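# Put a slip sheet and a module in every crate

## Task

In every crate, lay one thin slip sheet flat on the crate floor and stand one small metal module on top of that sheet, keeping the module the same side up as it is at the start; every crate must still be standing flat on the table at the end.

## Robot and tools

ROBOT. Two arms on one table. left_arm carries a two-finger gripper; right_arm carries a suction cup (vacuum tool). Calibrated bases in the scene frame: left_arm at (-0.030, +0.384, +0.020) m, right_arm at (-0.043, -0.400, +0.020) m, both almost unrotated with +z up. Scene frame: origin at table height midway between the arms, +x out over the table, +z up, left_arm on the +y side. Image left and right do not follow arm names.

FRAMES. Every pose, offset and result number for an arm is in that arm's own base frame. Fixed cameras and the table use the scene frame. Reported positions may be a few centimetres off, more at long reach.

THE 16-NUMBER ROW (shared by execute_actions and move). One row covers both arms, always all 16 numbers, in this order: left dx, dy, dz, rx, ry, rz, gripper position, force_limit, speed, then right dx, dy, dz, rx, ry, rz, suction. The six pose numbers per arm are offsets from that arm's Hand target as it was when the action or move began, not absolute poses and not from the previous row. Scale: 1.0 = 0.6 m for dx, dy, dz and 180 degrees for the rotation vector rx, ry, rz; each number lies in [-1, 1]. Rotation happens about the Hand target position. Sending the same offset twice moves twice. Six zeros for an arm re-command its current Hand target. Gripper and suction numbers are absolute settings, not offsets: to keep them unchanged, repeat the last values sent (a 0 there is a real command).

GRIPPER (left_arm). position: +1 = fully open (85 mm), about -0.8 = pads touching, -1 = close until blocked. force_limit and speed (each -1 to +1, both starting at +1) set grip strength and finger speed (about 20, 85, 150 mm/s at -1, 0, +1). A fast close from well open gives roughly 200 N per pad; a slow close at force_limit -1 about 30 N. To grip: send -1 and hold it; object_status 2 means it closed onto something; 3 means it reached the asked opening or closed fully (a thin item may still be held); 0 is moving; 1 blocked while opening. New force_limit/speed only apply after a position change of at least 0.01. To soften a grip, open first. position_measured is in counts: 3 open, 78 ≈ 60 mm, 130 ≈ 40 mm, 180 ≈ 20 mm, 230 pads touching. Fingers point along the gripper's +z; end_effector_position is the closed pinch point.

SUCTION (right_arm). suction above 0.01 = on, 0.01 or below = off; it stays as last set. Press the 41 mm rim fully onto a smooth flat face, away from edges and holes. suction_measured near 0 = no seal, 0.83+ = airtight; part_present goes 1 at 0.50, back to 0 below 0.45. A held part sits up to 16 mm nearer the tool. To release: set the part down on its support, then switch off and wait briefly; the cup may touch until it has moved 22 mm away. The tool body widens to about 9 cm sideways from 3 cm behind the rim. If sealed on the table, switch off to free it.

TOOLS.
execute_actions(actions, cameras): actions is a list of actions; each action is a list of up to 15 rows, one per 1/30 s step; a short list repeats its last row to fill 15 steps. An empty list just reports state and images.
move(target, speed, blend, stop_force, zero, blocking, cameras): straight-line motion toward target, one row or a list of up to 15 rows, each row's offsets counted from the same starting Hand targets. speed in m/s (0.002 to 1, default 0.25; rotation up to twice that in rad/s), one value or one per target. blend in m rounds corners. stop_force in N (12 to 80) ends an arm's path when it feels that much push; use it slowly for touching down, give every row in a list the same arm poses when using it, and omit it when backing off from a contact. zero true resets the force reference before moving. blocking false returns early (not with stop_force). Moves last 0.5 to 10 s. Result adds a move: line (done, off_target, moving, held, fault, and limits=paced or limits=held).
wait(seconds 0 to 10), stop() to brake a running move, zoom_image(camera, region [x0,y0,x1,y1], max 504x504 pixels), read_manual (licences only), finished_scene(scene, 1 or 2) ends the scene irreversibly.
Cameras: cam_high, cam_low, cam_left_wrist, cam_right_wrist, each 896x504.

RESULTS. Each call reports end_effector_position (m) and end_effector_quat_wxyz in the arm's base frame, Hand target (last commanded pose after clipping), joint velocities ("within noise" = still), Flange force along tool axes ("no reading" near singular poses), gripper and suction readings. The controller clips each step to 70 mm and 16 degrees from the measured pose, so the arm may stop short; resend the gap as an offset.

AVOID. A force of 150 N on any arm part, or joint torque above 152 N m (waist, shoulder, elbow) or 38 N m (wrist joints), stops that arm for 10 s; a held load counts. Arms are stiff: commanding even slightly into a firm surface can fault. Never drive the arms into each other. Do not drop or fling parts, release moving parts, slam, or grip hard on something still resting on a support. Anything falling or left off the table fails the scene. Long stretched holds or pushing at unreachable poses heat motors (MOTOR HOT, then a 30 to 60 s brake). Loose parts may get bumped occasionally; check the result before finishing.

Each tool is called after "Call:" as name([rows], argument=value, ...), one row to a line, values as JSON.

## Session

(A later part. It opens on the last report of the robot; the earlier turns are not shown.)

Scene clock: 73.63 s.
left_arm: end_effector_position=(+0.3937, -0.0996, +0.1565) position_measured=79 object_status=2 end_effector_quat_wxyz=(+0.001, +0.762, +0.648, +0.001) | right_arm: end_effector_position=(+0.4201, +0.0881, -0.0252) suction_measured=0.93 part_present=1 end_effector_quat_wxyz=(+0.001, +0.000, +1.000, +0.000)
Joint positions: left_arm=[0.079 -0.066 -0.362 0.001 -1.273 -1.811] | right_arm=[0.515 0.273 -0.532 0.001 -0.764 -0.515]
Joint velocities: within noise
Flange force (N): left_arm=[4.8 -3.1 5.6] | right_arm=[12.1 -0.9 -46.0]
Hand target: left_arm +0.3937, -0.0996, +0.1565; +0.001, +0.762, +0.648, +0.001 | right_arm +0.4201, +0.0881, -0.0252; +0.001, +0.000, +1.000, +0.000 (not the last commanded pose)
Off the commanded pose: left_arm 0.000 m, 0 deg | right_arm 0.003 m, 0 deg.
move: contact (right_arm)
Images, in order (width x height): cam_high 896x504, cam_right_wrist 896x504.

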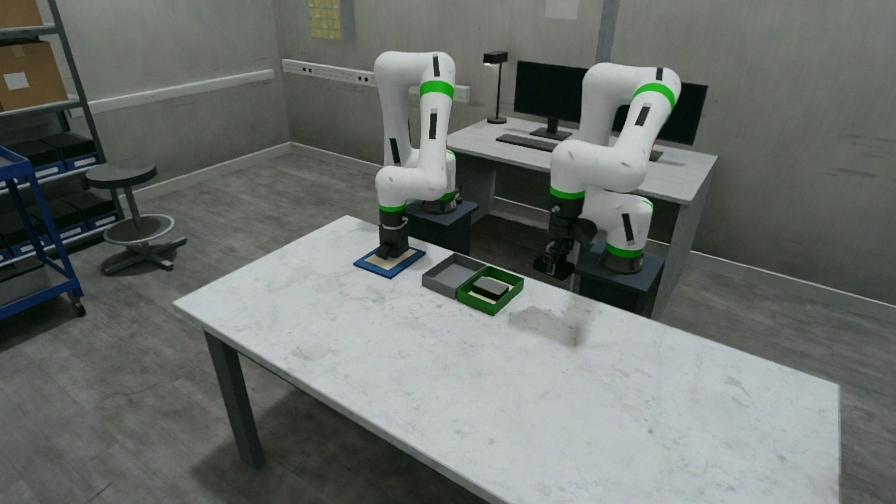

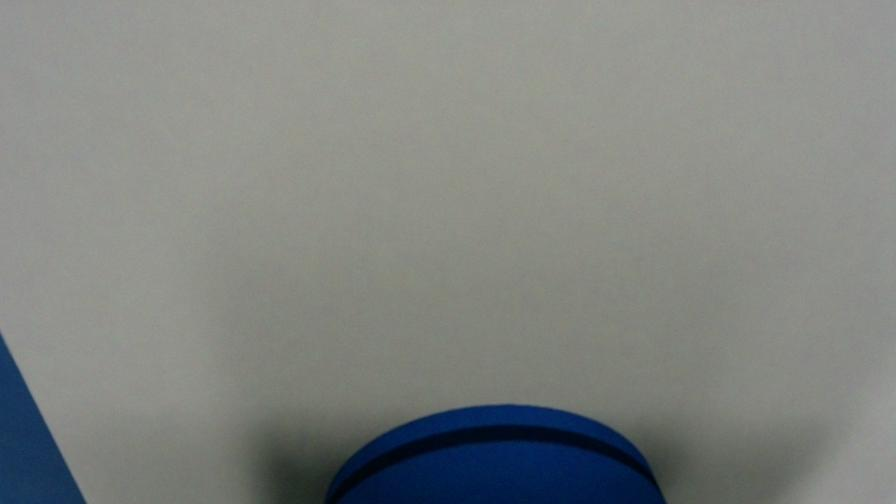

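Call:
move([
  [0,0,0,0,0,0,-1,-0.7,-0.8, 0,0,0.16,0,0,0,1],
  [0,0,0,0,0,0,-1,-0.7,-0.8, -0.022,0.442,0.18,0,0,-0.0055,1],
  [0,0,0,0,0,0,-1,-0.7,-0.8, -0.022,0.442,0.074,0,0,-0.0055,1],
], cameras=["cam_low","cam_high"], speed=0.2, blend=0.02)

Call:
zoom_image(camera="cam_high", region=[400, 220, 520, 310])

Call:
zoom_image(camera="cam_low", region=[450, 150, 610, 240])

Scene clock: 76.53 s.
left_arm: end_effector_position=(+0.3937, -0.0996, +0.1565) position_measured=79 object_status=2 end_effector_quat_wxyz=(+0.001, +0.762, +0.648, +0.001) | right_arm: end_effector_position=(+0.4069, +0.3533, +0.0192) suction_measured=0.93 part_present=1 end_effector_quat_wxyz=(+0.001, +0.009, +1.000, +0.000)
Joint positions: left_arm=[0.079 -0.066 -0.362 0.001 -1.273 -1.811] | right_arm=[0.959 0.424 -0.181 0.001 -0.965 -0.977]
Joint velocities: within noise
Flange force (N): left_arm=[4.8 -3.8 5.2] | right_arm=[2.7 -0.7 -3.2]
Hand target: left_arm +0.3937, -0.0996, +0.1565; +0.001, +0.762, +0.648, +0.001 | right_arm +0.4069, +0.3533, +0.0192; +0.001, +0.009, +1.000, +0.000
Off the commanded pose: left_arm 0.000 m, 0 deg | right_arm 0.000 m, 0 deg.
move: done
Images, in order (width x height): cam_high 896x504, cam_low 896x504.

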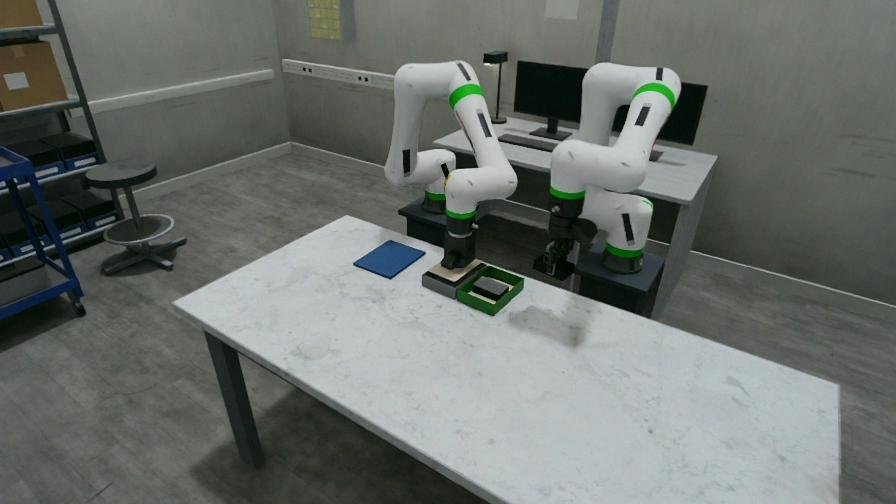

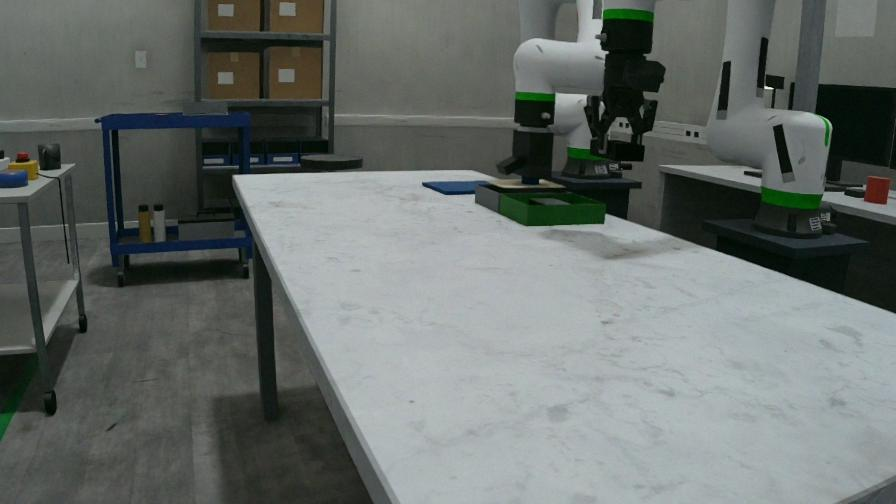

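Scaled by 4.200 from the camera's 896x504 image, which has a finer 1280x720 frame.

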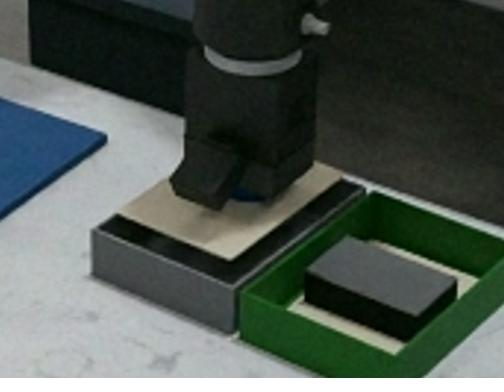

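Scaled by 3.150 from the camera's 896x504 image, which has a finer 1280x720 frame.

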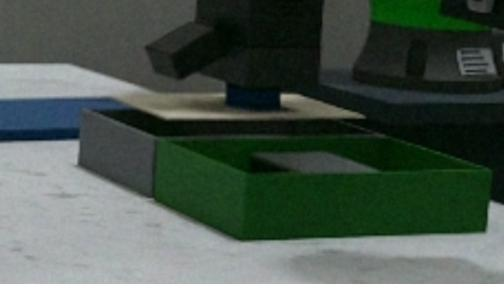

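Call:
zoom_image(camera="cam_high", region=[415, 250, 495, 306])

Scaled by 6.300 from the camera's 896x504 image, which has a finer 1280x720 frame.

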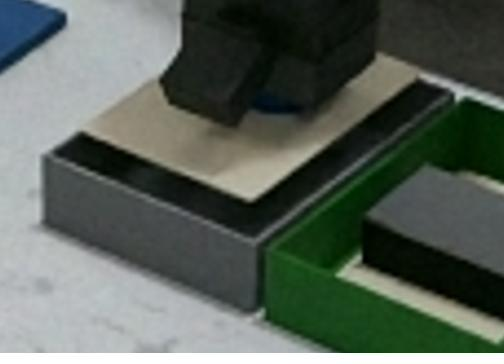

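Call:
move(target=[0,0,0,0,0,0,-1,-0.7,-0.8, 0,0,-0.032,0,0,0,1], cameras=["cam_high","cam_low"], speed=0.06, stop_force=12)

Call:
zoom_image(camera="cam_high", region=[415, 250, 495, 306])

Call:
zoom_image(camera="cam_low", region=[450, 160, 610, 240])

Scene clock: 78.40 s.
left_arm: end_effector_position=(+0.3937, -0.0996, +0.1565) position_measured=79 object_status=2 end_effector_quat_wxyz=(+0.001, +0.762, +0.648, +0.001) | right_arm: end_effector_position=(+0.4069, +0.3533, +0.0000) suction_measured=0.93 part_present=1 end_effector_quat_wxyz=(+0.001, +0.009, +1.000, +0.000)
Joint positions: left_arm=[0.079 -0.066 -0.362 0.001 -1.273 -1.811] | right_arm=[0.959 0.452 -0.194 0.001 -0.924 -0.977]
Joint velocities: within noise
Flange force (N): left_arm=[4.9 -3.4 5.3] | right_arm=[2.9 -1.6 -4.1]
Hand target: left_arm +0.3937, -0.0996, +0.1565; +0.001, +0.762, +0.648, +0.001 | right_arm +0.4069, +0.3533, +0.0000; +0.001, +0.009, +1.000, +0.000
Off the commanded pose: left_arm 0.000 m, 0 deg | right_arm 0.000 m, 0 deg.
move: done
Images, in order (width x height): cam_high 896x504, cam_low 896x504.

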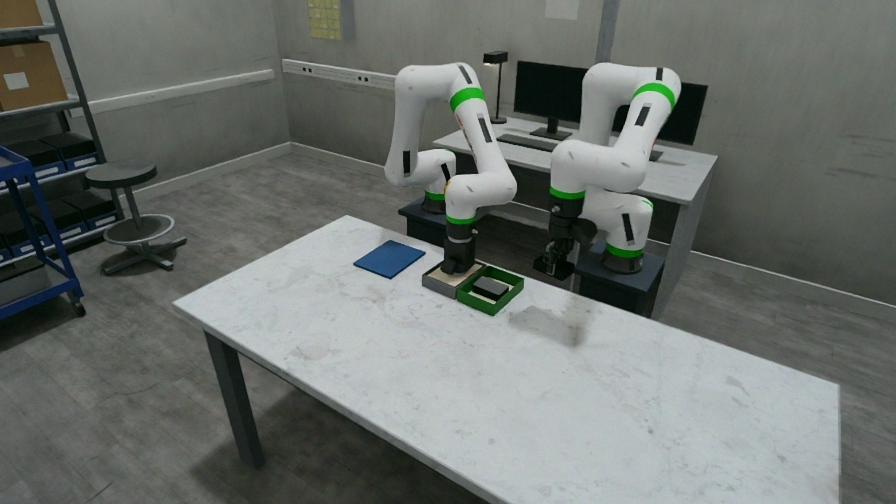

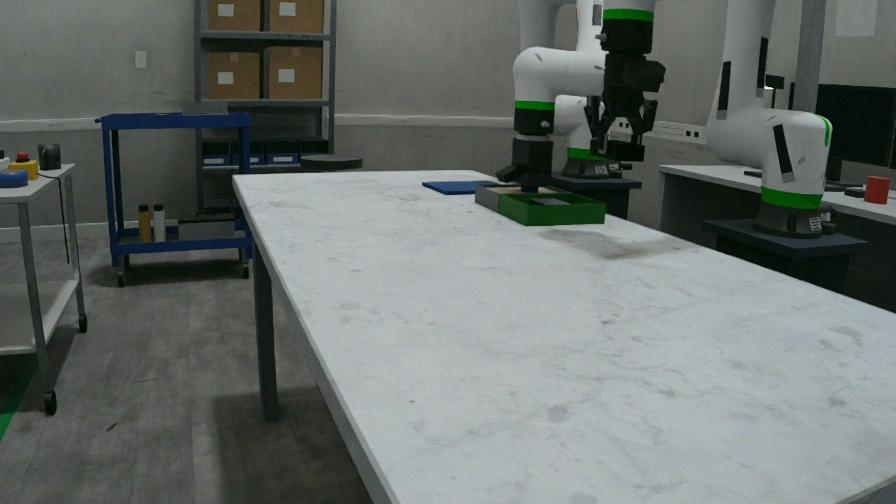

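Scaled by 6.300 from the camera's 896x504 image, which has a finer 1280x720 frame.

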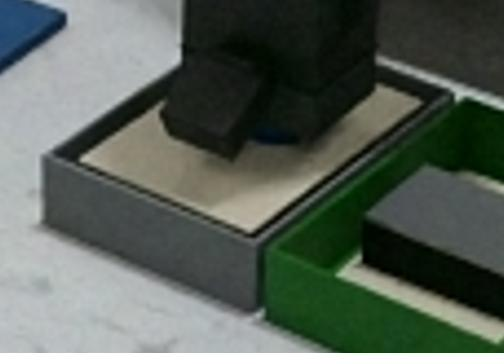

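Scaled by 3.150 from the camera's 896x504 image, which has a finer 1280x720 frame.

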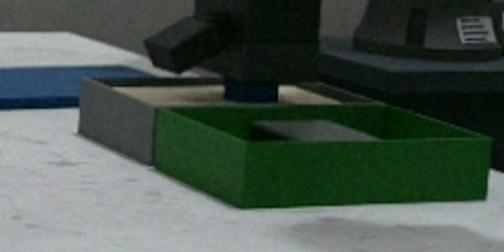

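Call:
move(target=[0,0,0,0,0,0,-1,-0.7,-0.8, 0,0,-0.06,0,0,0,1], cameras=[], speed=0.02, stop_force=12)

Call:
move(target=[0,0,0,0,0,0,-1,-0.7,-0.8, 0,0,0.002,0,0,0,0], cameras=["cam_high"])

Call:
wait(seconds=0.3, cameras=[])

Call:
move([
  [0,0,0,0,0,0,-1,-0.7,-0.8, 0,0,0.18,0,0,0,0],
  [0,0,0,0,0,0,-1,-0.7,-0.8, 0.19,0,0.46,0,0,0.0055,0],
], cameras=["cam_right_wrist","cam_high"], blend=0.03)

Scene clock: 81.00 s.
left_arm: end_effector_position=(+0.3937, -0.0996, +0.1565) position_measured=79 object_status=2 end_effector_quat_wxyz=(+0.001, +0.762, +0.648, +0.001) | right_arm: end_effector_position=(+0.4070, +0.3534, -0.0319) suction_measured=0.93 part_present=1 end_effector_quat_wxyz=(+0.001, +0.008, +1.000, +0.000)
Joint positions: left_arm=[0.079 -0.066 -0.362 0.001 -1.273 -1.811] | right_arm=[0.959 0.502 -0.211 0.002 -0.856 -0.977]
Joint velocities: within noise
Flange force (N): left_arm=[4.9 -3.5 5.4] | right_arm=[6.0 -3.0 -35.5]
Hand target: left_arm +0.3937, -0.0996, +0.1565; +0.001, +0.762, +0.648, +0.001 | right_arm +0.4070, +0.3534, -0.0319; +0.001, +0.009, +1.000, +0.000 (not the last commanded pose)
Off the commanded pose: left_arm 0.000 m, 0 deg | right_arm 0.004 m, 0 deg.
move: contact (right_arm)
No camera images: "cameras" was empty.

Scene clock: 81.70 s.
left_arm: end_effector_position=(+0.3937, -0.0996, +0.1565) position_measured=79 object_status=2 end_effector_quat_wxyz=(+0.001, +0.762, +0.648, +0.001) | right_arm: end_effector_position=(+0.4070, +0.3534, -0.0307) suction_measured=0.00 part_present=0 end_effector_quat_wxyz=(+0.001, +0.009, +1.000, +0.000)
Joint positions: left_arm=[0.079 -0.066 -0.362 0.001 -1.273 -1.811] | right_arm=[0.959 0.5 -0.211 0.002 -0.858 -0.977]
Joint velocities: within noise
Flange force (N): left_arm=[4.8 -3.3 5.4] | right_arm=[3.5 -1.2 -26.1]
Hand target: left_arm +0.3937, -0.0996, +0.1565; +0.001, +0.762, +0.648, +0.001 | right_arm +0.4070, +0.3534, -0.0307; +0.001, +0.009, +1.000, +0.000
Off the commanded pose: left_arm 0.000 m, 0 deg | right_arm 0.000 m, 0 deg.
move: done
Images, in order (width x height): cam_high 896x504.

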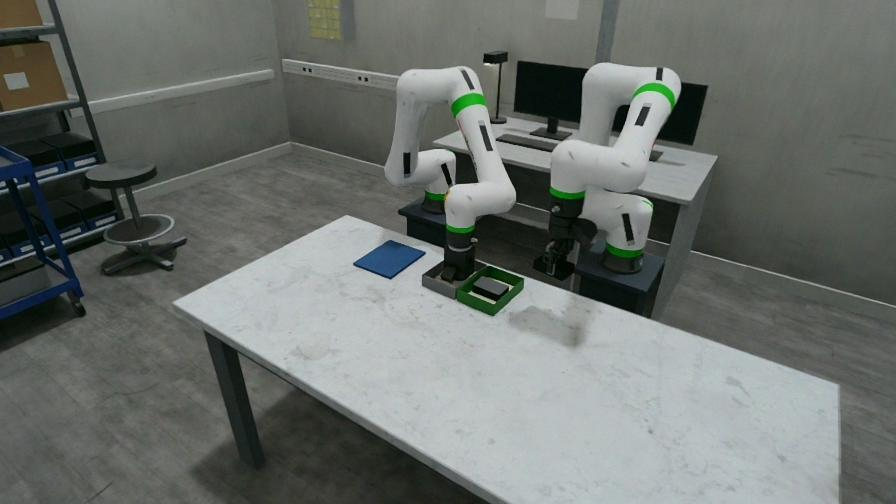

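Scene clock: 82.00 s.
left_arm: end_effector_position=(+0.3937, -0.0996, +0.1565) position_measured=79 object_status=2 end_effector_quat_wxyz=(+0.001, +0.762, +0.648, +0.001) | right_arm: end_effector_position=(+0.4070, +0.3534, -0.0307) suction_measured=0.00 part_present=0 end_effector_quat_wxyz=(+0.001, +0.009, +1.000, +0.000)
Joint positions: left_arm=[0.079 -0.066 -0.362 0.001 -1.273 -1.811] | right_arm=[0.959 0.5 -0.211 0.002 -0.858 -0.977]
Joint velocities: within noise
Flange force (N): left_arm=[4.7 -4.0 4.9] | right_arm=[2.9 -1.3 -25.9]
Hand target: left_arm +0.3937, -0.0996, +0.1565; +0.001, +0.762, +0.648, +0.001 | right_arm +0.4070, +0.3534, -0.0307; +0.001, +0.009, +1.000, +0.000
Off the commanded pose: left_arm 0.000 m, 0 deg | right_arm 0.000 m, 0 deg.
wait: 0.30 s; at rest by 0.17 s
No camera images: "cameras" was empty.

Scene clock: 83.73 s.
left_arm: end_effector_position=(+0.3937, -0.0996, +0.1565) position_measured=79 object_status=2 end_effector_quat_wxyz=(+0.001, +0.762, +0.648, +0.001) | right_arm: end_effector_position=(+0.5210, +0.3534, +0.2453) suction_measured=0.00 part_present=0 end_effector_quat_wxyz=(+0.001, +0.000, +1.000, +0.000)
Joint positions: left_arm=[0.079 -0.066 -0.362 0.001 -1.273 -1.811] | right_arm=[0.804 0.47 0.445 0.001 -1.545 -0.804]
Joint velocities: within noise
Flange force (N): left_arm=[4.9 -3.9 5.2] | right_arm=[5.3 -1.8 -1.8]
Hand target: left_arm +0.3937, -0.0996, +0.1565; +0.001, +0.762, +0.648, +0.001 | right_arm +0.5210, +0.3534, +0.2453; +0.001, +0.000, +1.000, +0.000
Off the commanded pose: left_arm 0.000 m, 0 deg | right_arm 0.000 m, 0 deg.
move: done
Images, in order (width x height): cam_high 896x504, cam_right_wrist 896x504.

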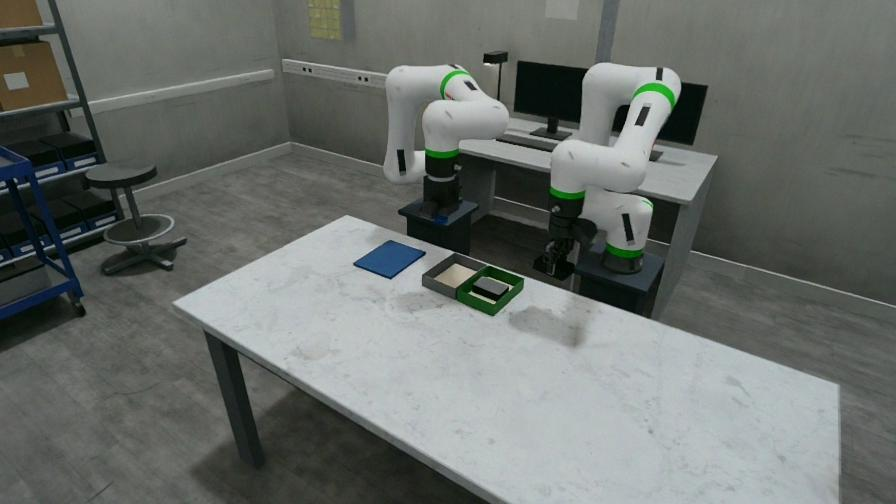

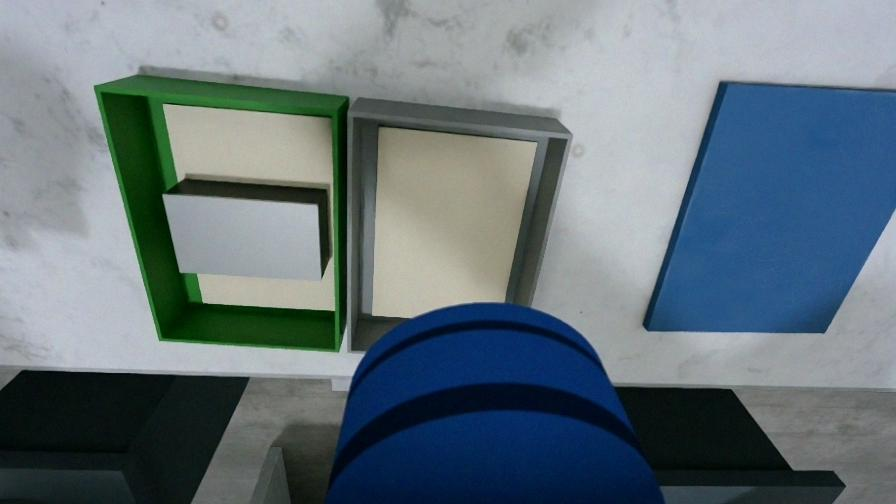

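Call:
move([
  [-0.0045,-0.3,0,0,0,0.037,-1,-0.7,-0.8, -0.05,-0.5,0.05,0,0,0,0],
  [-0.0045,-0.564,-0.05,0,0,0.037,-1,-0.7,-0.8, -0.05,-0.55,0.05,0,0,0,0],
  [-0.0045,-0.564,-0.1775,0,0,0.037,-1,-0.7,-0.8, -0.05,-0.55,0.05,0,0,0,0],
], cameras=["cam_left_wrist","cam_high"], blend=0.02)

Call:
zoom_image(camera="cam_high", region=[400, 220, 520, 310])

Scene clock: 86.90 s.
left_arm: end_effector_position=(+0.3910, -0.4380, +0.0500) position_measured=79 object_status=2 end_effector_quat_wxyz=(+0.001, +0.723, +0.691, +0.001) | right_arm: end_effector_position=(+0.4910, +0.0234, +0.2753) suction_measured=0.00 part_present=0 end_effector_quat_wxyz=(+0.001, +0.000, +1.000, +0.000)
Joint positions: left_arm=[-0.619 0.469 0.017 -0.001 -1.116 -0.996] | right_arm=[0.315 0.108 0.056 0 -1.517 -0.315]
Joint velocities: within noise
Flange force (N): left_arm=[3.9 0.4 4.8] | right_arm=[3.2 1.4 -1.8]
Hand target: left_arm +0.3910, -0.4380, +0.0500; +0.001, +0.723, +0.691, +0.001 | right_arm +0.4910, +0.0234, +0.2753; +0.001, +0.000, +1.000, +0.000
Off the commanded pose: left_arm 0.000 m, 0 deg | right_arm 0.000 m, 0 deg.
move: done
Images, in order (width x height): cam_high 896x504, cam_left_wrist 896x504.

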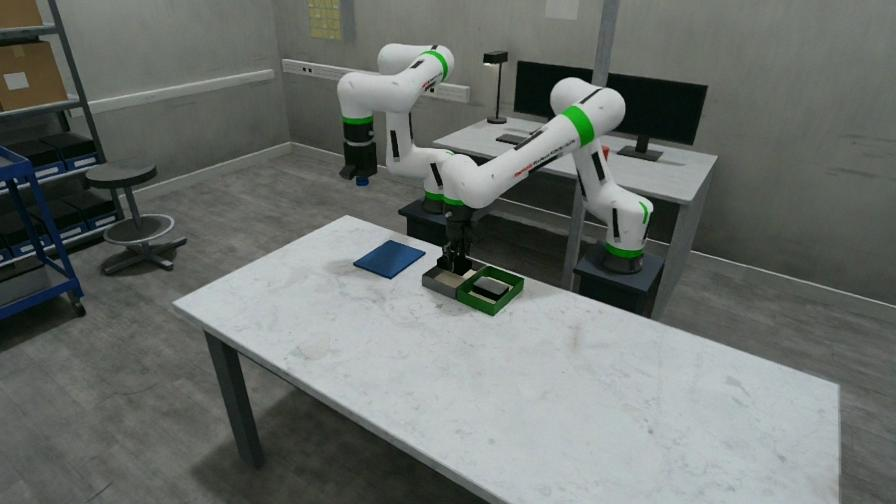

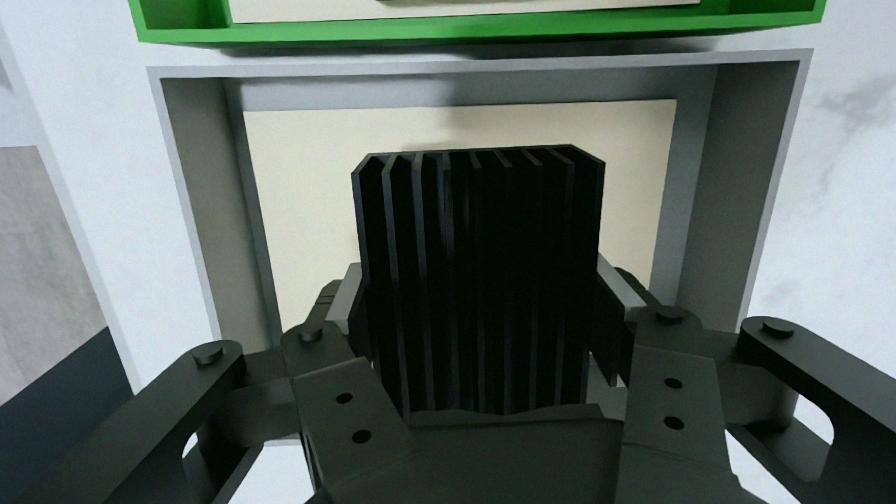

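Scaled by 4.200 from the camera's 896x504 image, which has a finer 1280x720 frame.

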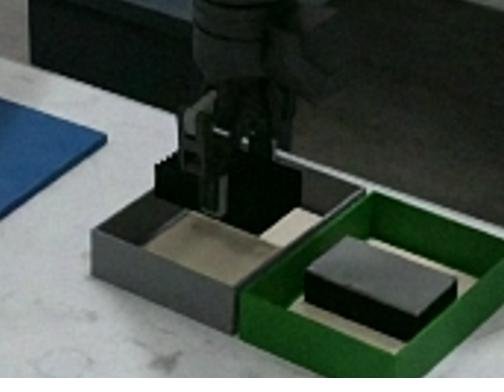

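Call:
move(target=[-0.006,0.0035,-0.056,0,0,0,-1,-0.7,-0.8, 0,0,0,0,0,0,0], cameras=["cam_left_wrist"], speed=0.1)

Call:
move(target=[0,0,-0.025,0,0,0,-1,-0.7,-0.8, 0,0,0,0,0,0,0], cameras=["cam_left_wrist"], speed=0.015, stop_force=12)

Scene clock: 88.17 s.
left_arm: end_effector_position=(+0.3874, -0.4359, +0.0164) position_measured=79 object_status=2 end_effector_quat_wxyz=(+0.001, +0.723, +0.691, +0.001) | right_arm: end_effector_position=(+0.4910, +0.0234, +0.2753) suction_measured=0.00 part_present=0 end_effector_quat_wxyz=(+0.001, +0.000, +1.000, +0.000)
Joint positions: left_arm=[-0.62 0.499 -0.027 -0.001 -1.043 -0.995] | right_arm=[0.315 0.108 0.056 0 -1.517 -0.315]
Joint velocities: within noise
Flange force (N): left_arm=[4.4 0.1 5.4] | right_arm=[2.8 1.1 -2.2]
Hand target: left_arm +0.3874, -0.4359, +0.0164; +0.001, +0.723, +0.691, +0.001 | right_arm +0.4910, +0.0234, +0.2753; +0.001, +0.000, +1.000, +0.000
Off the commanded pose: left_arm 0.000 m, 0 deg | right_arm 0.000 m, 0 deg.
move: done
Images, in order (width x height): cam_left_wrist 896x504.

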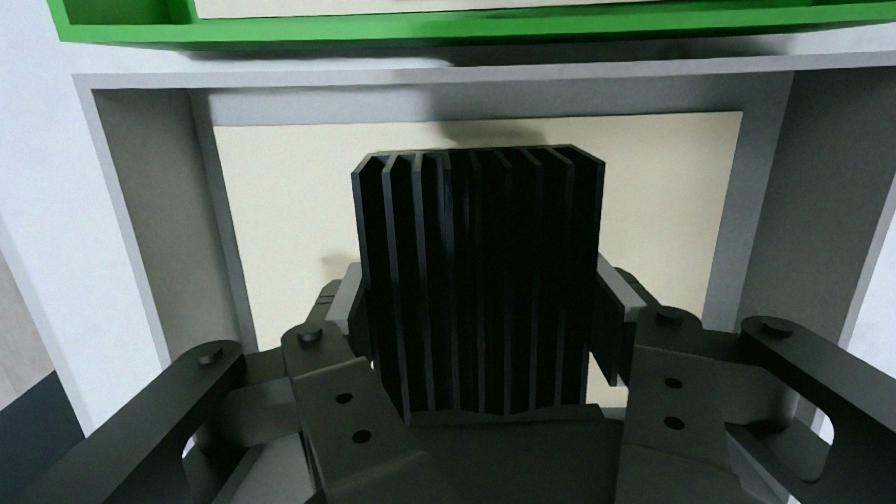

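Scene clock: 89.30 s.
left_arm: end_effector_position=(+0.3875, -0.4361, +0.0081) position_measured=79 object_status=2 end_effector_quat_wxyz=(+0.001, +0.723, +0.691, +0.000) | right_arm: end_effector_position=(+0.4910, +0.0234, +0.2753) suction_measured=0.00 part_present=0 end_effector_quat_wxyz=(+0.001, +0.000, +1.000, +0.000)
Joint positions: left_arm=[-0.62 0.51 -0.034 -0.001 -1.025 -0.995] | right_arm=[0.315 0.108 0.056 0 -1.517 -0.315]
Joint velocities: within noise
Flange force (N): left_arm=[7.6 -0.8 -26.2] | right_arm=[2.5 0.4 -2.2]
Hand target: left_arm +0.3875, -0.4360, +0.0081; +0.001, +0.723, +0.691, +0.001 (not the last commanded pose) | right_arm +0.4910, +0.0234, +0.2753; +0.001, +0.000, +1.000, +0.000
Off the commanded pose: left_arm 0.007 m, 0 deg | right_arm 0.000 m, 0 deg.
move: contact (left_arm)
Images, in order (width x height): cam_left_wrist 896x504.

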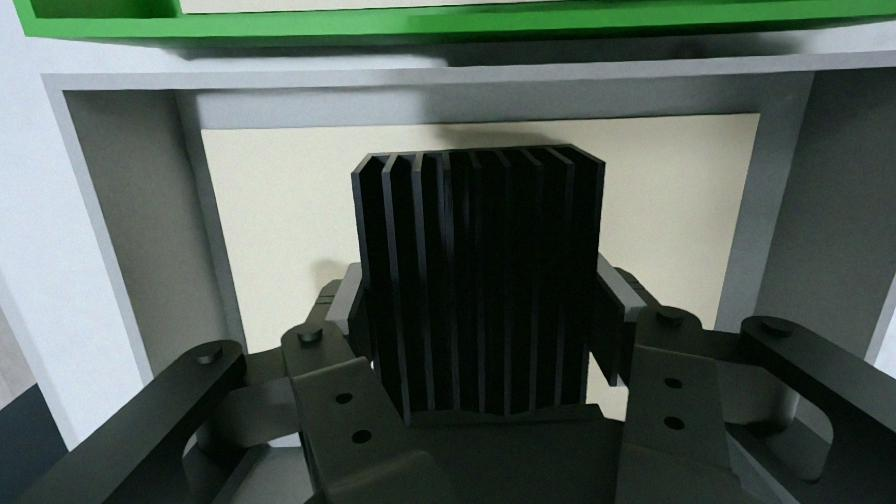

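Call:
move(target=[0,0,0.001,0,0,0,-1,-0.7,-0.8, 0,0,0,0,0,0,0], cameras=[], speed=0.02)

Call:
move(target=[0,0,0.0005,0,0,0,1,-0.7,-0.5, 0,0,0,0,0,0,0], cameras=["cam_left_wrist"], speed=0.02)

Call:
move([
  [0,0,0.12,0,0,0,1,-0.7,-0.5, 0,0,0,0,0,0,0],
  [0.02,-0.05,0.4,0,0,0,1,-0.7,-0.5, 0,0,0,0,0,0,0],
], cameras=["cam_left_wrist","cam_high","cam_low"], speed=0.2)

Call:
zoom_image(camera="cam_high", region=[400, 220, 540, 325])

Scene clock: 90.43 s.
left_arm: end_effector_position=(+0.3874, -0.4360, +0.0086) position_measured=79 object_status=2 end_effector_quat_wxyz=(+0.001, +0.723, +0.691, +0.001) | right_arm: end_effector_position=(+0.4910, +0.0234, +0.2753) suction_measured=0.00 part_present=0 end_effector_quat_wxyz=(+0.001, +0.000, +1.000, +0.000)
Joint positions: left_arm=[-0.62 0.509 -0.033 -0.001 -1.027 -0.995] | right_arm=[0.315 0.108 0.056 0 -1.517 -0.315]
Joint velocities: within noise
Flange force (N): left_arm=[3.9 0.2 3.8] | right_arm=[2.8 0.8 -2.2]
Hand target: left_arm +0.3875, -0.4360, +0.0087; +0.001, +0.723, +0.691, +0.001 | right_arm +0.4910, +0.0234, +0.2753; +0.001, +0.000, +1.000, +0.000
Off the commanded pose: left_arm 0.000 m, 0 deg | right_arm 0.000 m, 0 deg.
move: done
No camera images: "cameras" was empty.

Scene clock: 91.27 s.
left_arm: end_effector_position=(+0.3875, -0.4360, +0.0090) position_measured=3 object_status=0 end_effector_quat_wxyz=(+0.001, +0.723, +0.691, +0.001) | right_arm: end_effector_position=(+0.4910, +0.0234, +0.2753) suction_measured=0.00 part_present=0 end_effector_quat_wxyz=(+0.001, +0.000, +1.000, +0.000)
Joint positions: left_arm=[-0.62 0.509 -0.033 -0.001 -1.027 -0.995] | right_arm=[0.315 0.108 0.056 0 -1.517 -0.315]
Joint velocities: within noise
Flange force (N): left_arm=[4.3 0.4 3.0] | right_arm=[3.1 1.1 -2.0]
Hand target: left_arm +0.3875, -0.4360, +0.0090; +0.001, +0.723, +0.691, +0.001 | right_arm +0.4910, +0.0234, +0.2753; +0.001, +0.000, +1.000, +0.000
Off the commanded pose: left_arm 0.000 m, 0 deg | right_arm 0.000 m, 0 deg.
move: done
Images, in order (width x height): cam_left_wrist 896x504.

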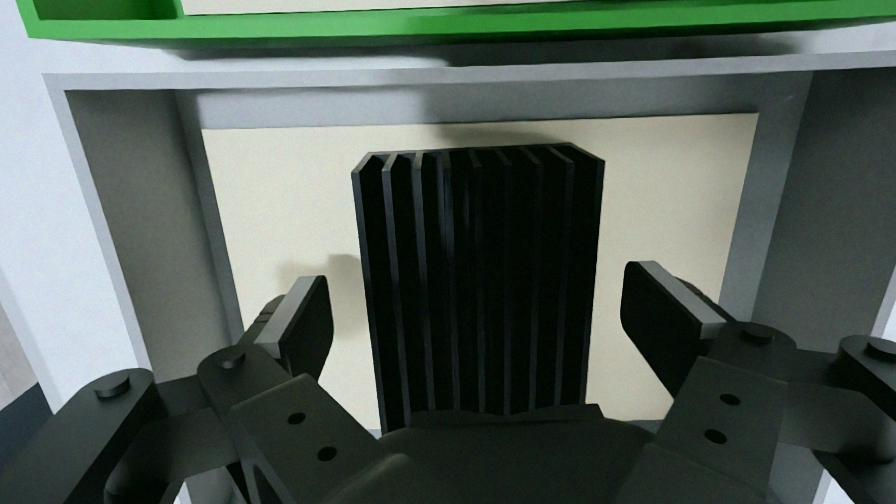

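Scene clock: 92.97 s.
left_arm: end_effector_position=(+0.3995, -0.4660, +0.2489) position_measured=3 object_status=3 end_effector_quat_wxyz=(+0.001, +0.723, +0.691, +0.000) | right_arm: end_effector_position=(+0.4910, +0.0234, +0.2753) suction_measured=0.00 part_present=0 end_effector_quat_wxyz=(+0.001, +0.000, +1.000, +0.000)
Joint positions: left_arm=[-0.649 0.426 0.433 -0.001 -1.576 -0.966] | right_arm=[0.315 0.108 0.056 0 -1.517 -0.315]
Joint velocities: within noise
Flange force (N): left_arm=[3.3 0.7 3.3] | right_arm=[3.5 0.6 -1.8]
Hand target: left_arm +0.3995, -0.4660, +0.2490; +0.001, +0.723, +0.691, +0.001 | right_arm +0.4910, +0.0234, +0.2753; +0.001, +0.000, +1.000, +0.000
Off the commanded pose: left_arm 0.000 m, 0 deg | right_arm 0.000 m, 0 deg.
move: done
Images, in order (width x height): cam_high 896x504, cam_low 896x504, cam_left_wrist 896x504.

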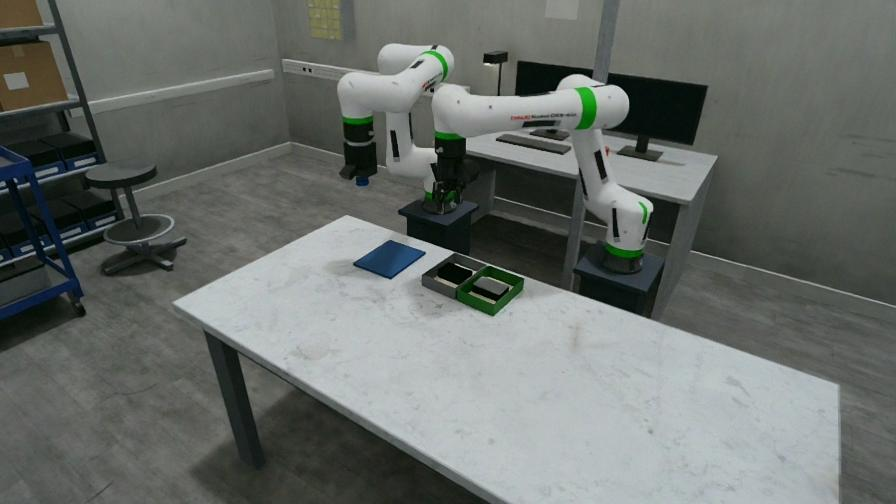

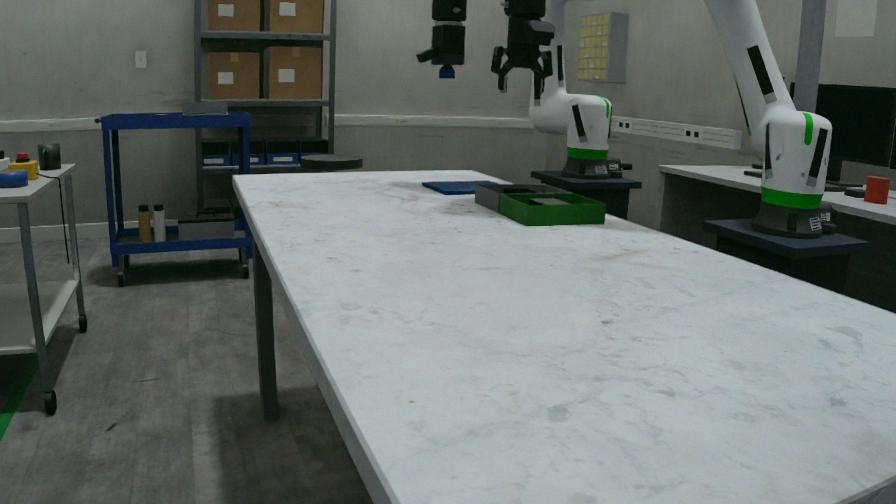

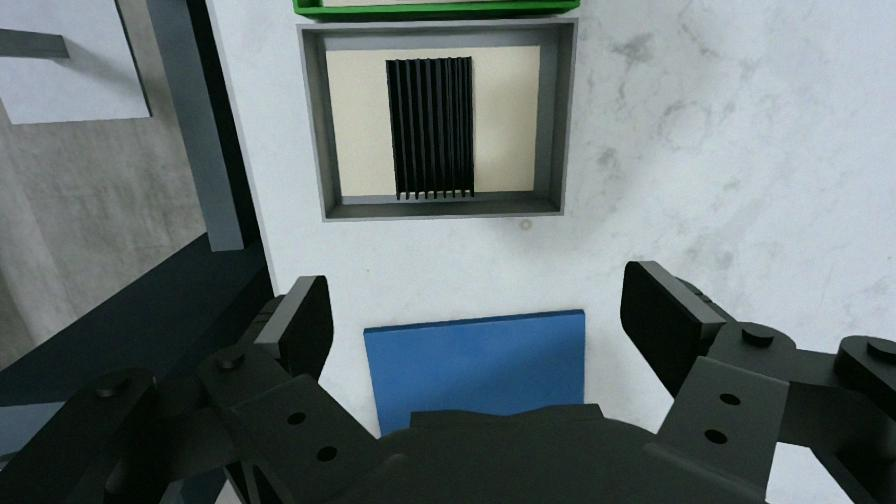

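Scaled by 3.600 from the camera's 896x504 image, which has a finer 1280x720 frame.

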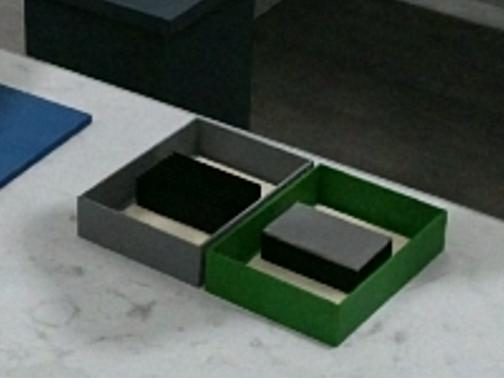

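Call:
zoom_image(camera="cam_left_wrist", region=[300, 10, 600, 230])

Scaled by 1.680 from the camera's 896x504 image, which has a finer 1280x720 frame.

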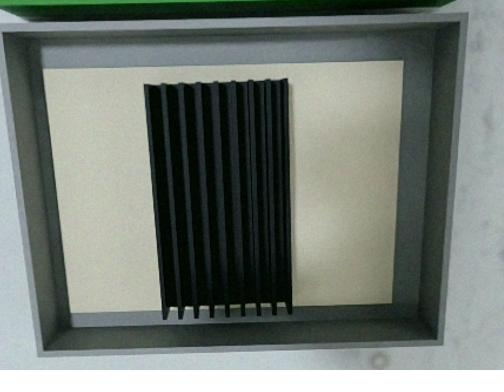

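Call:
finished_scene(scene=1)

The scene is finished: the task was done.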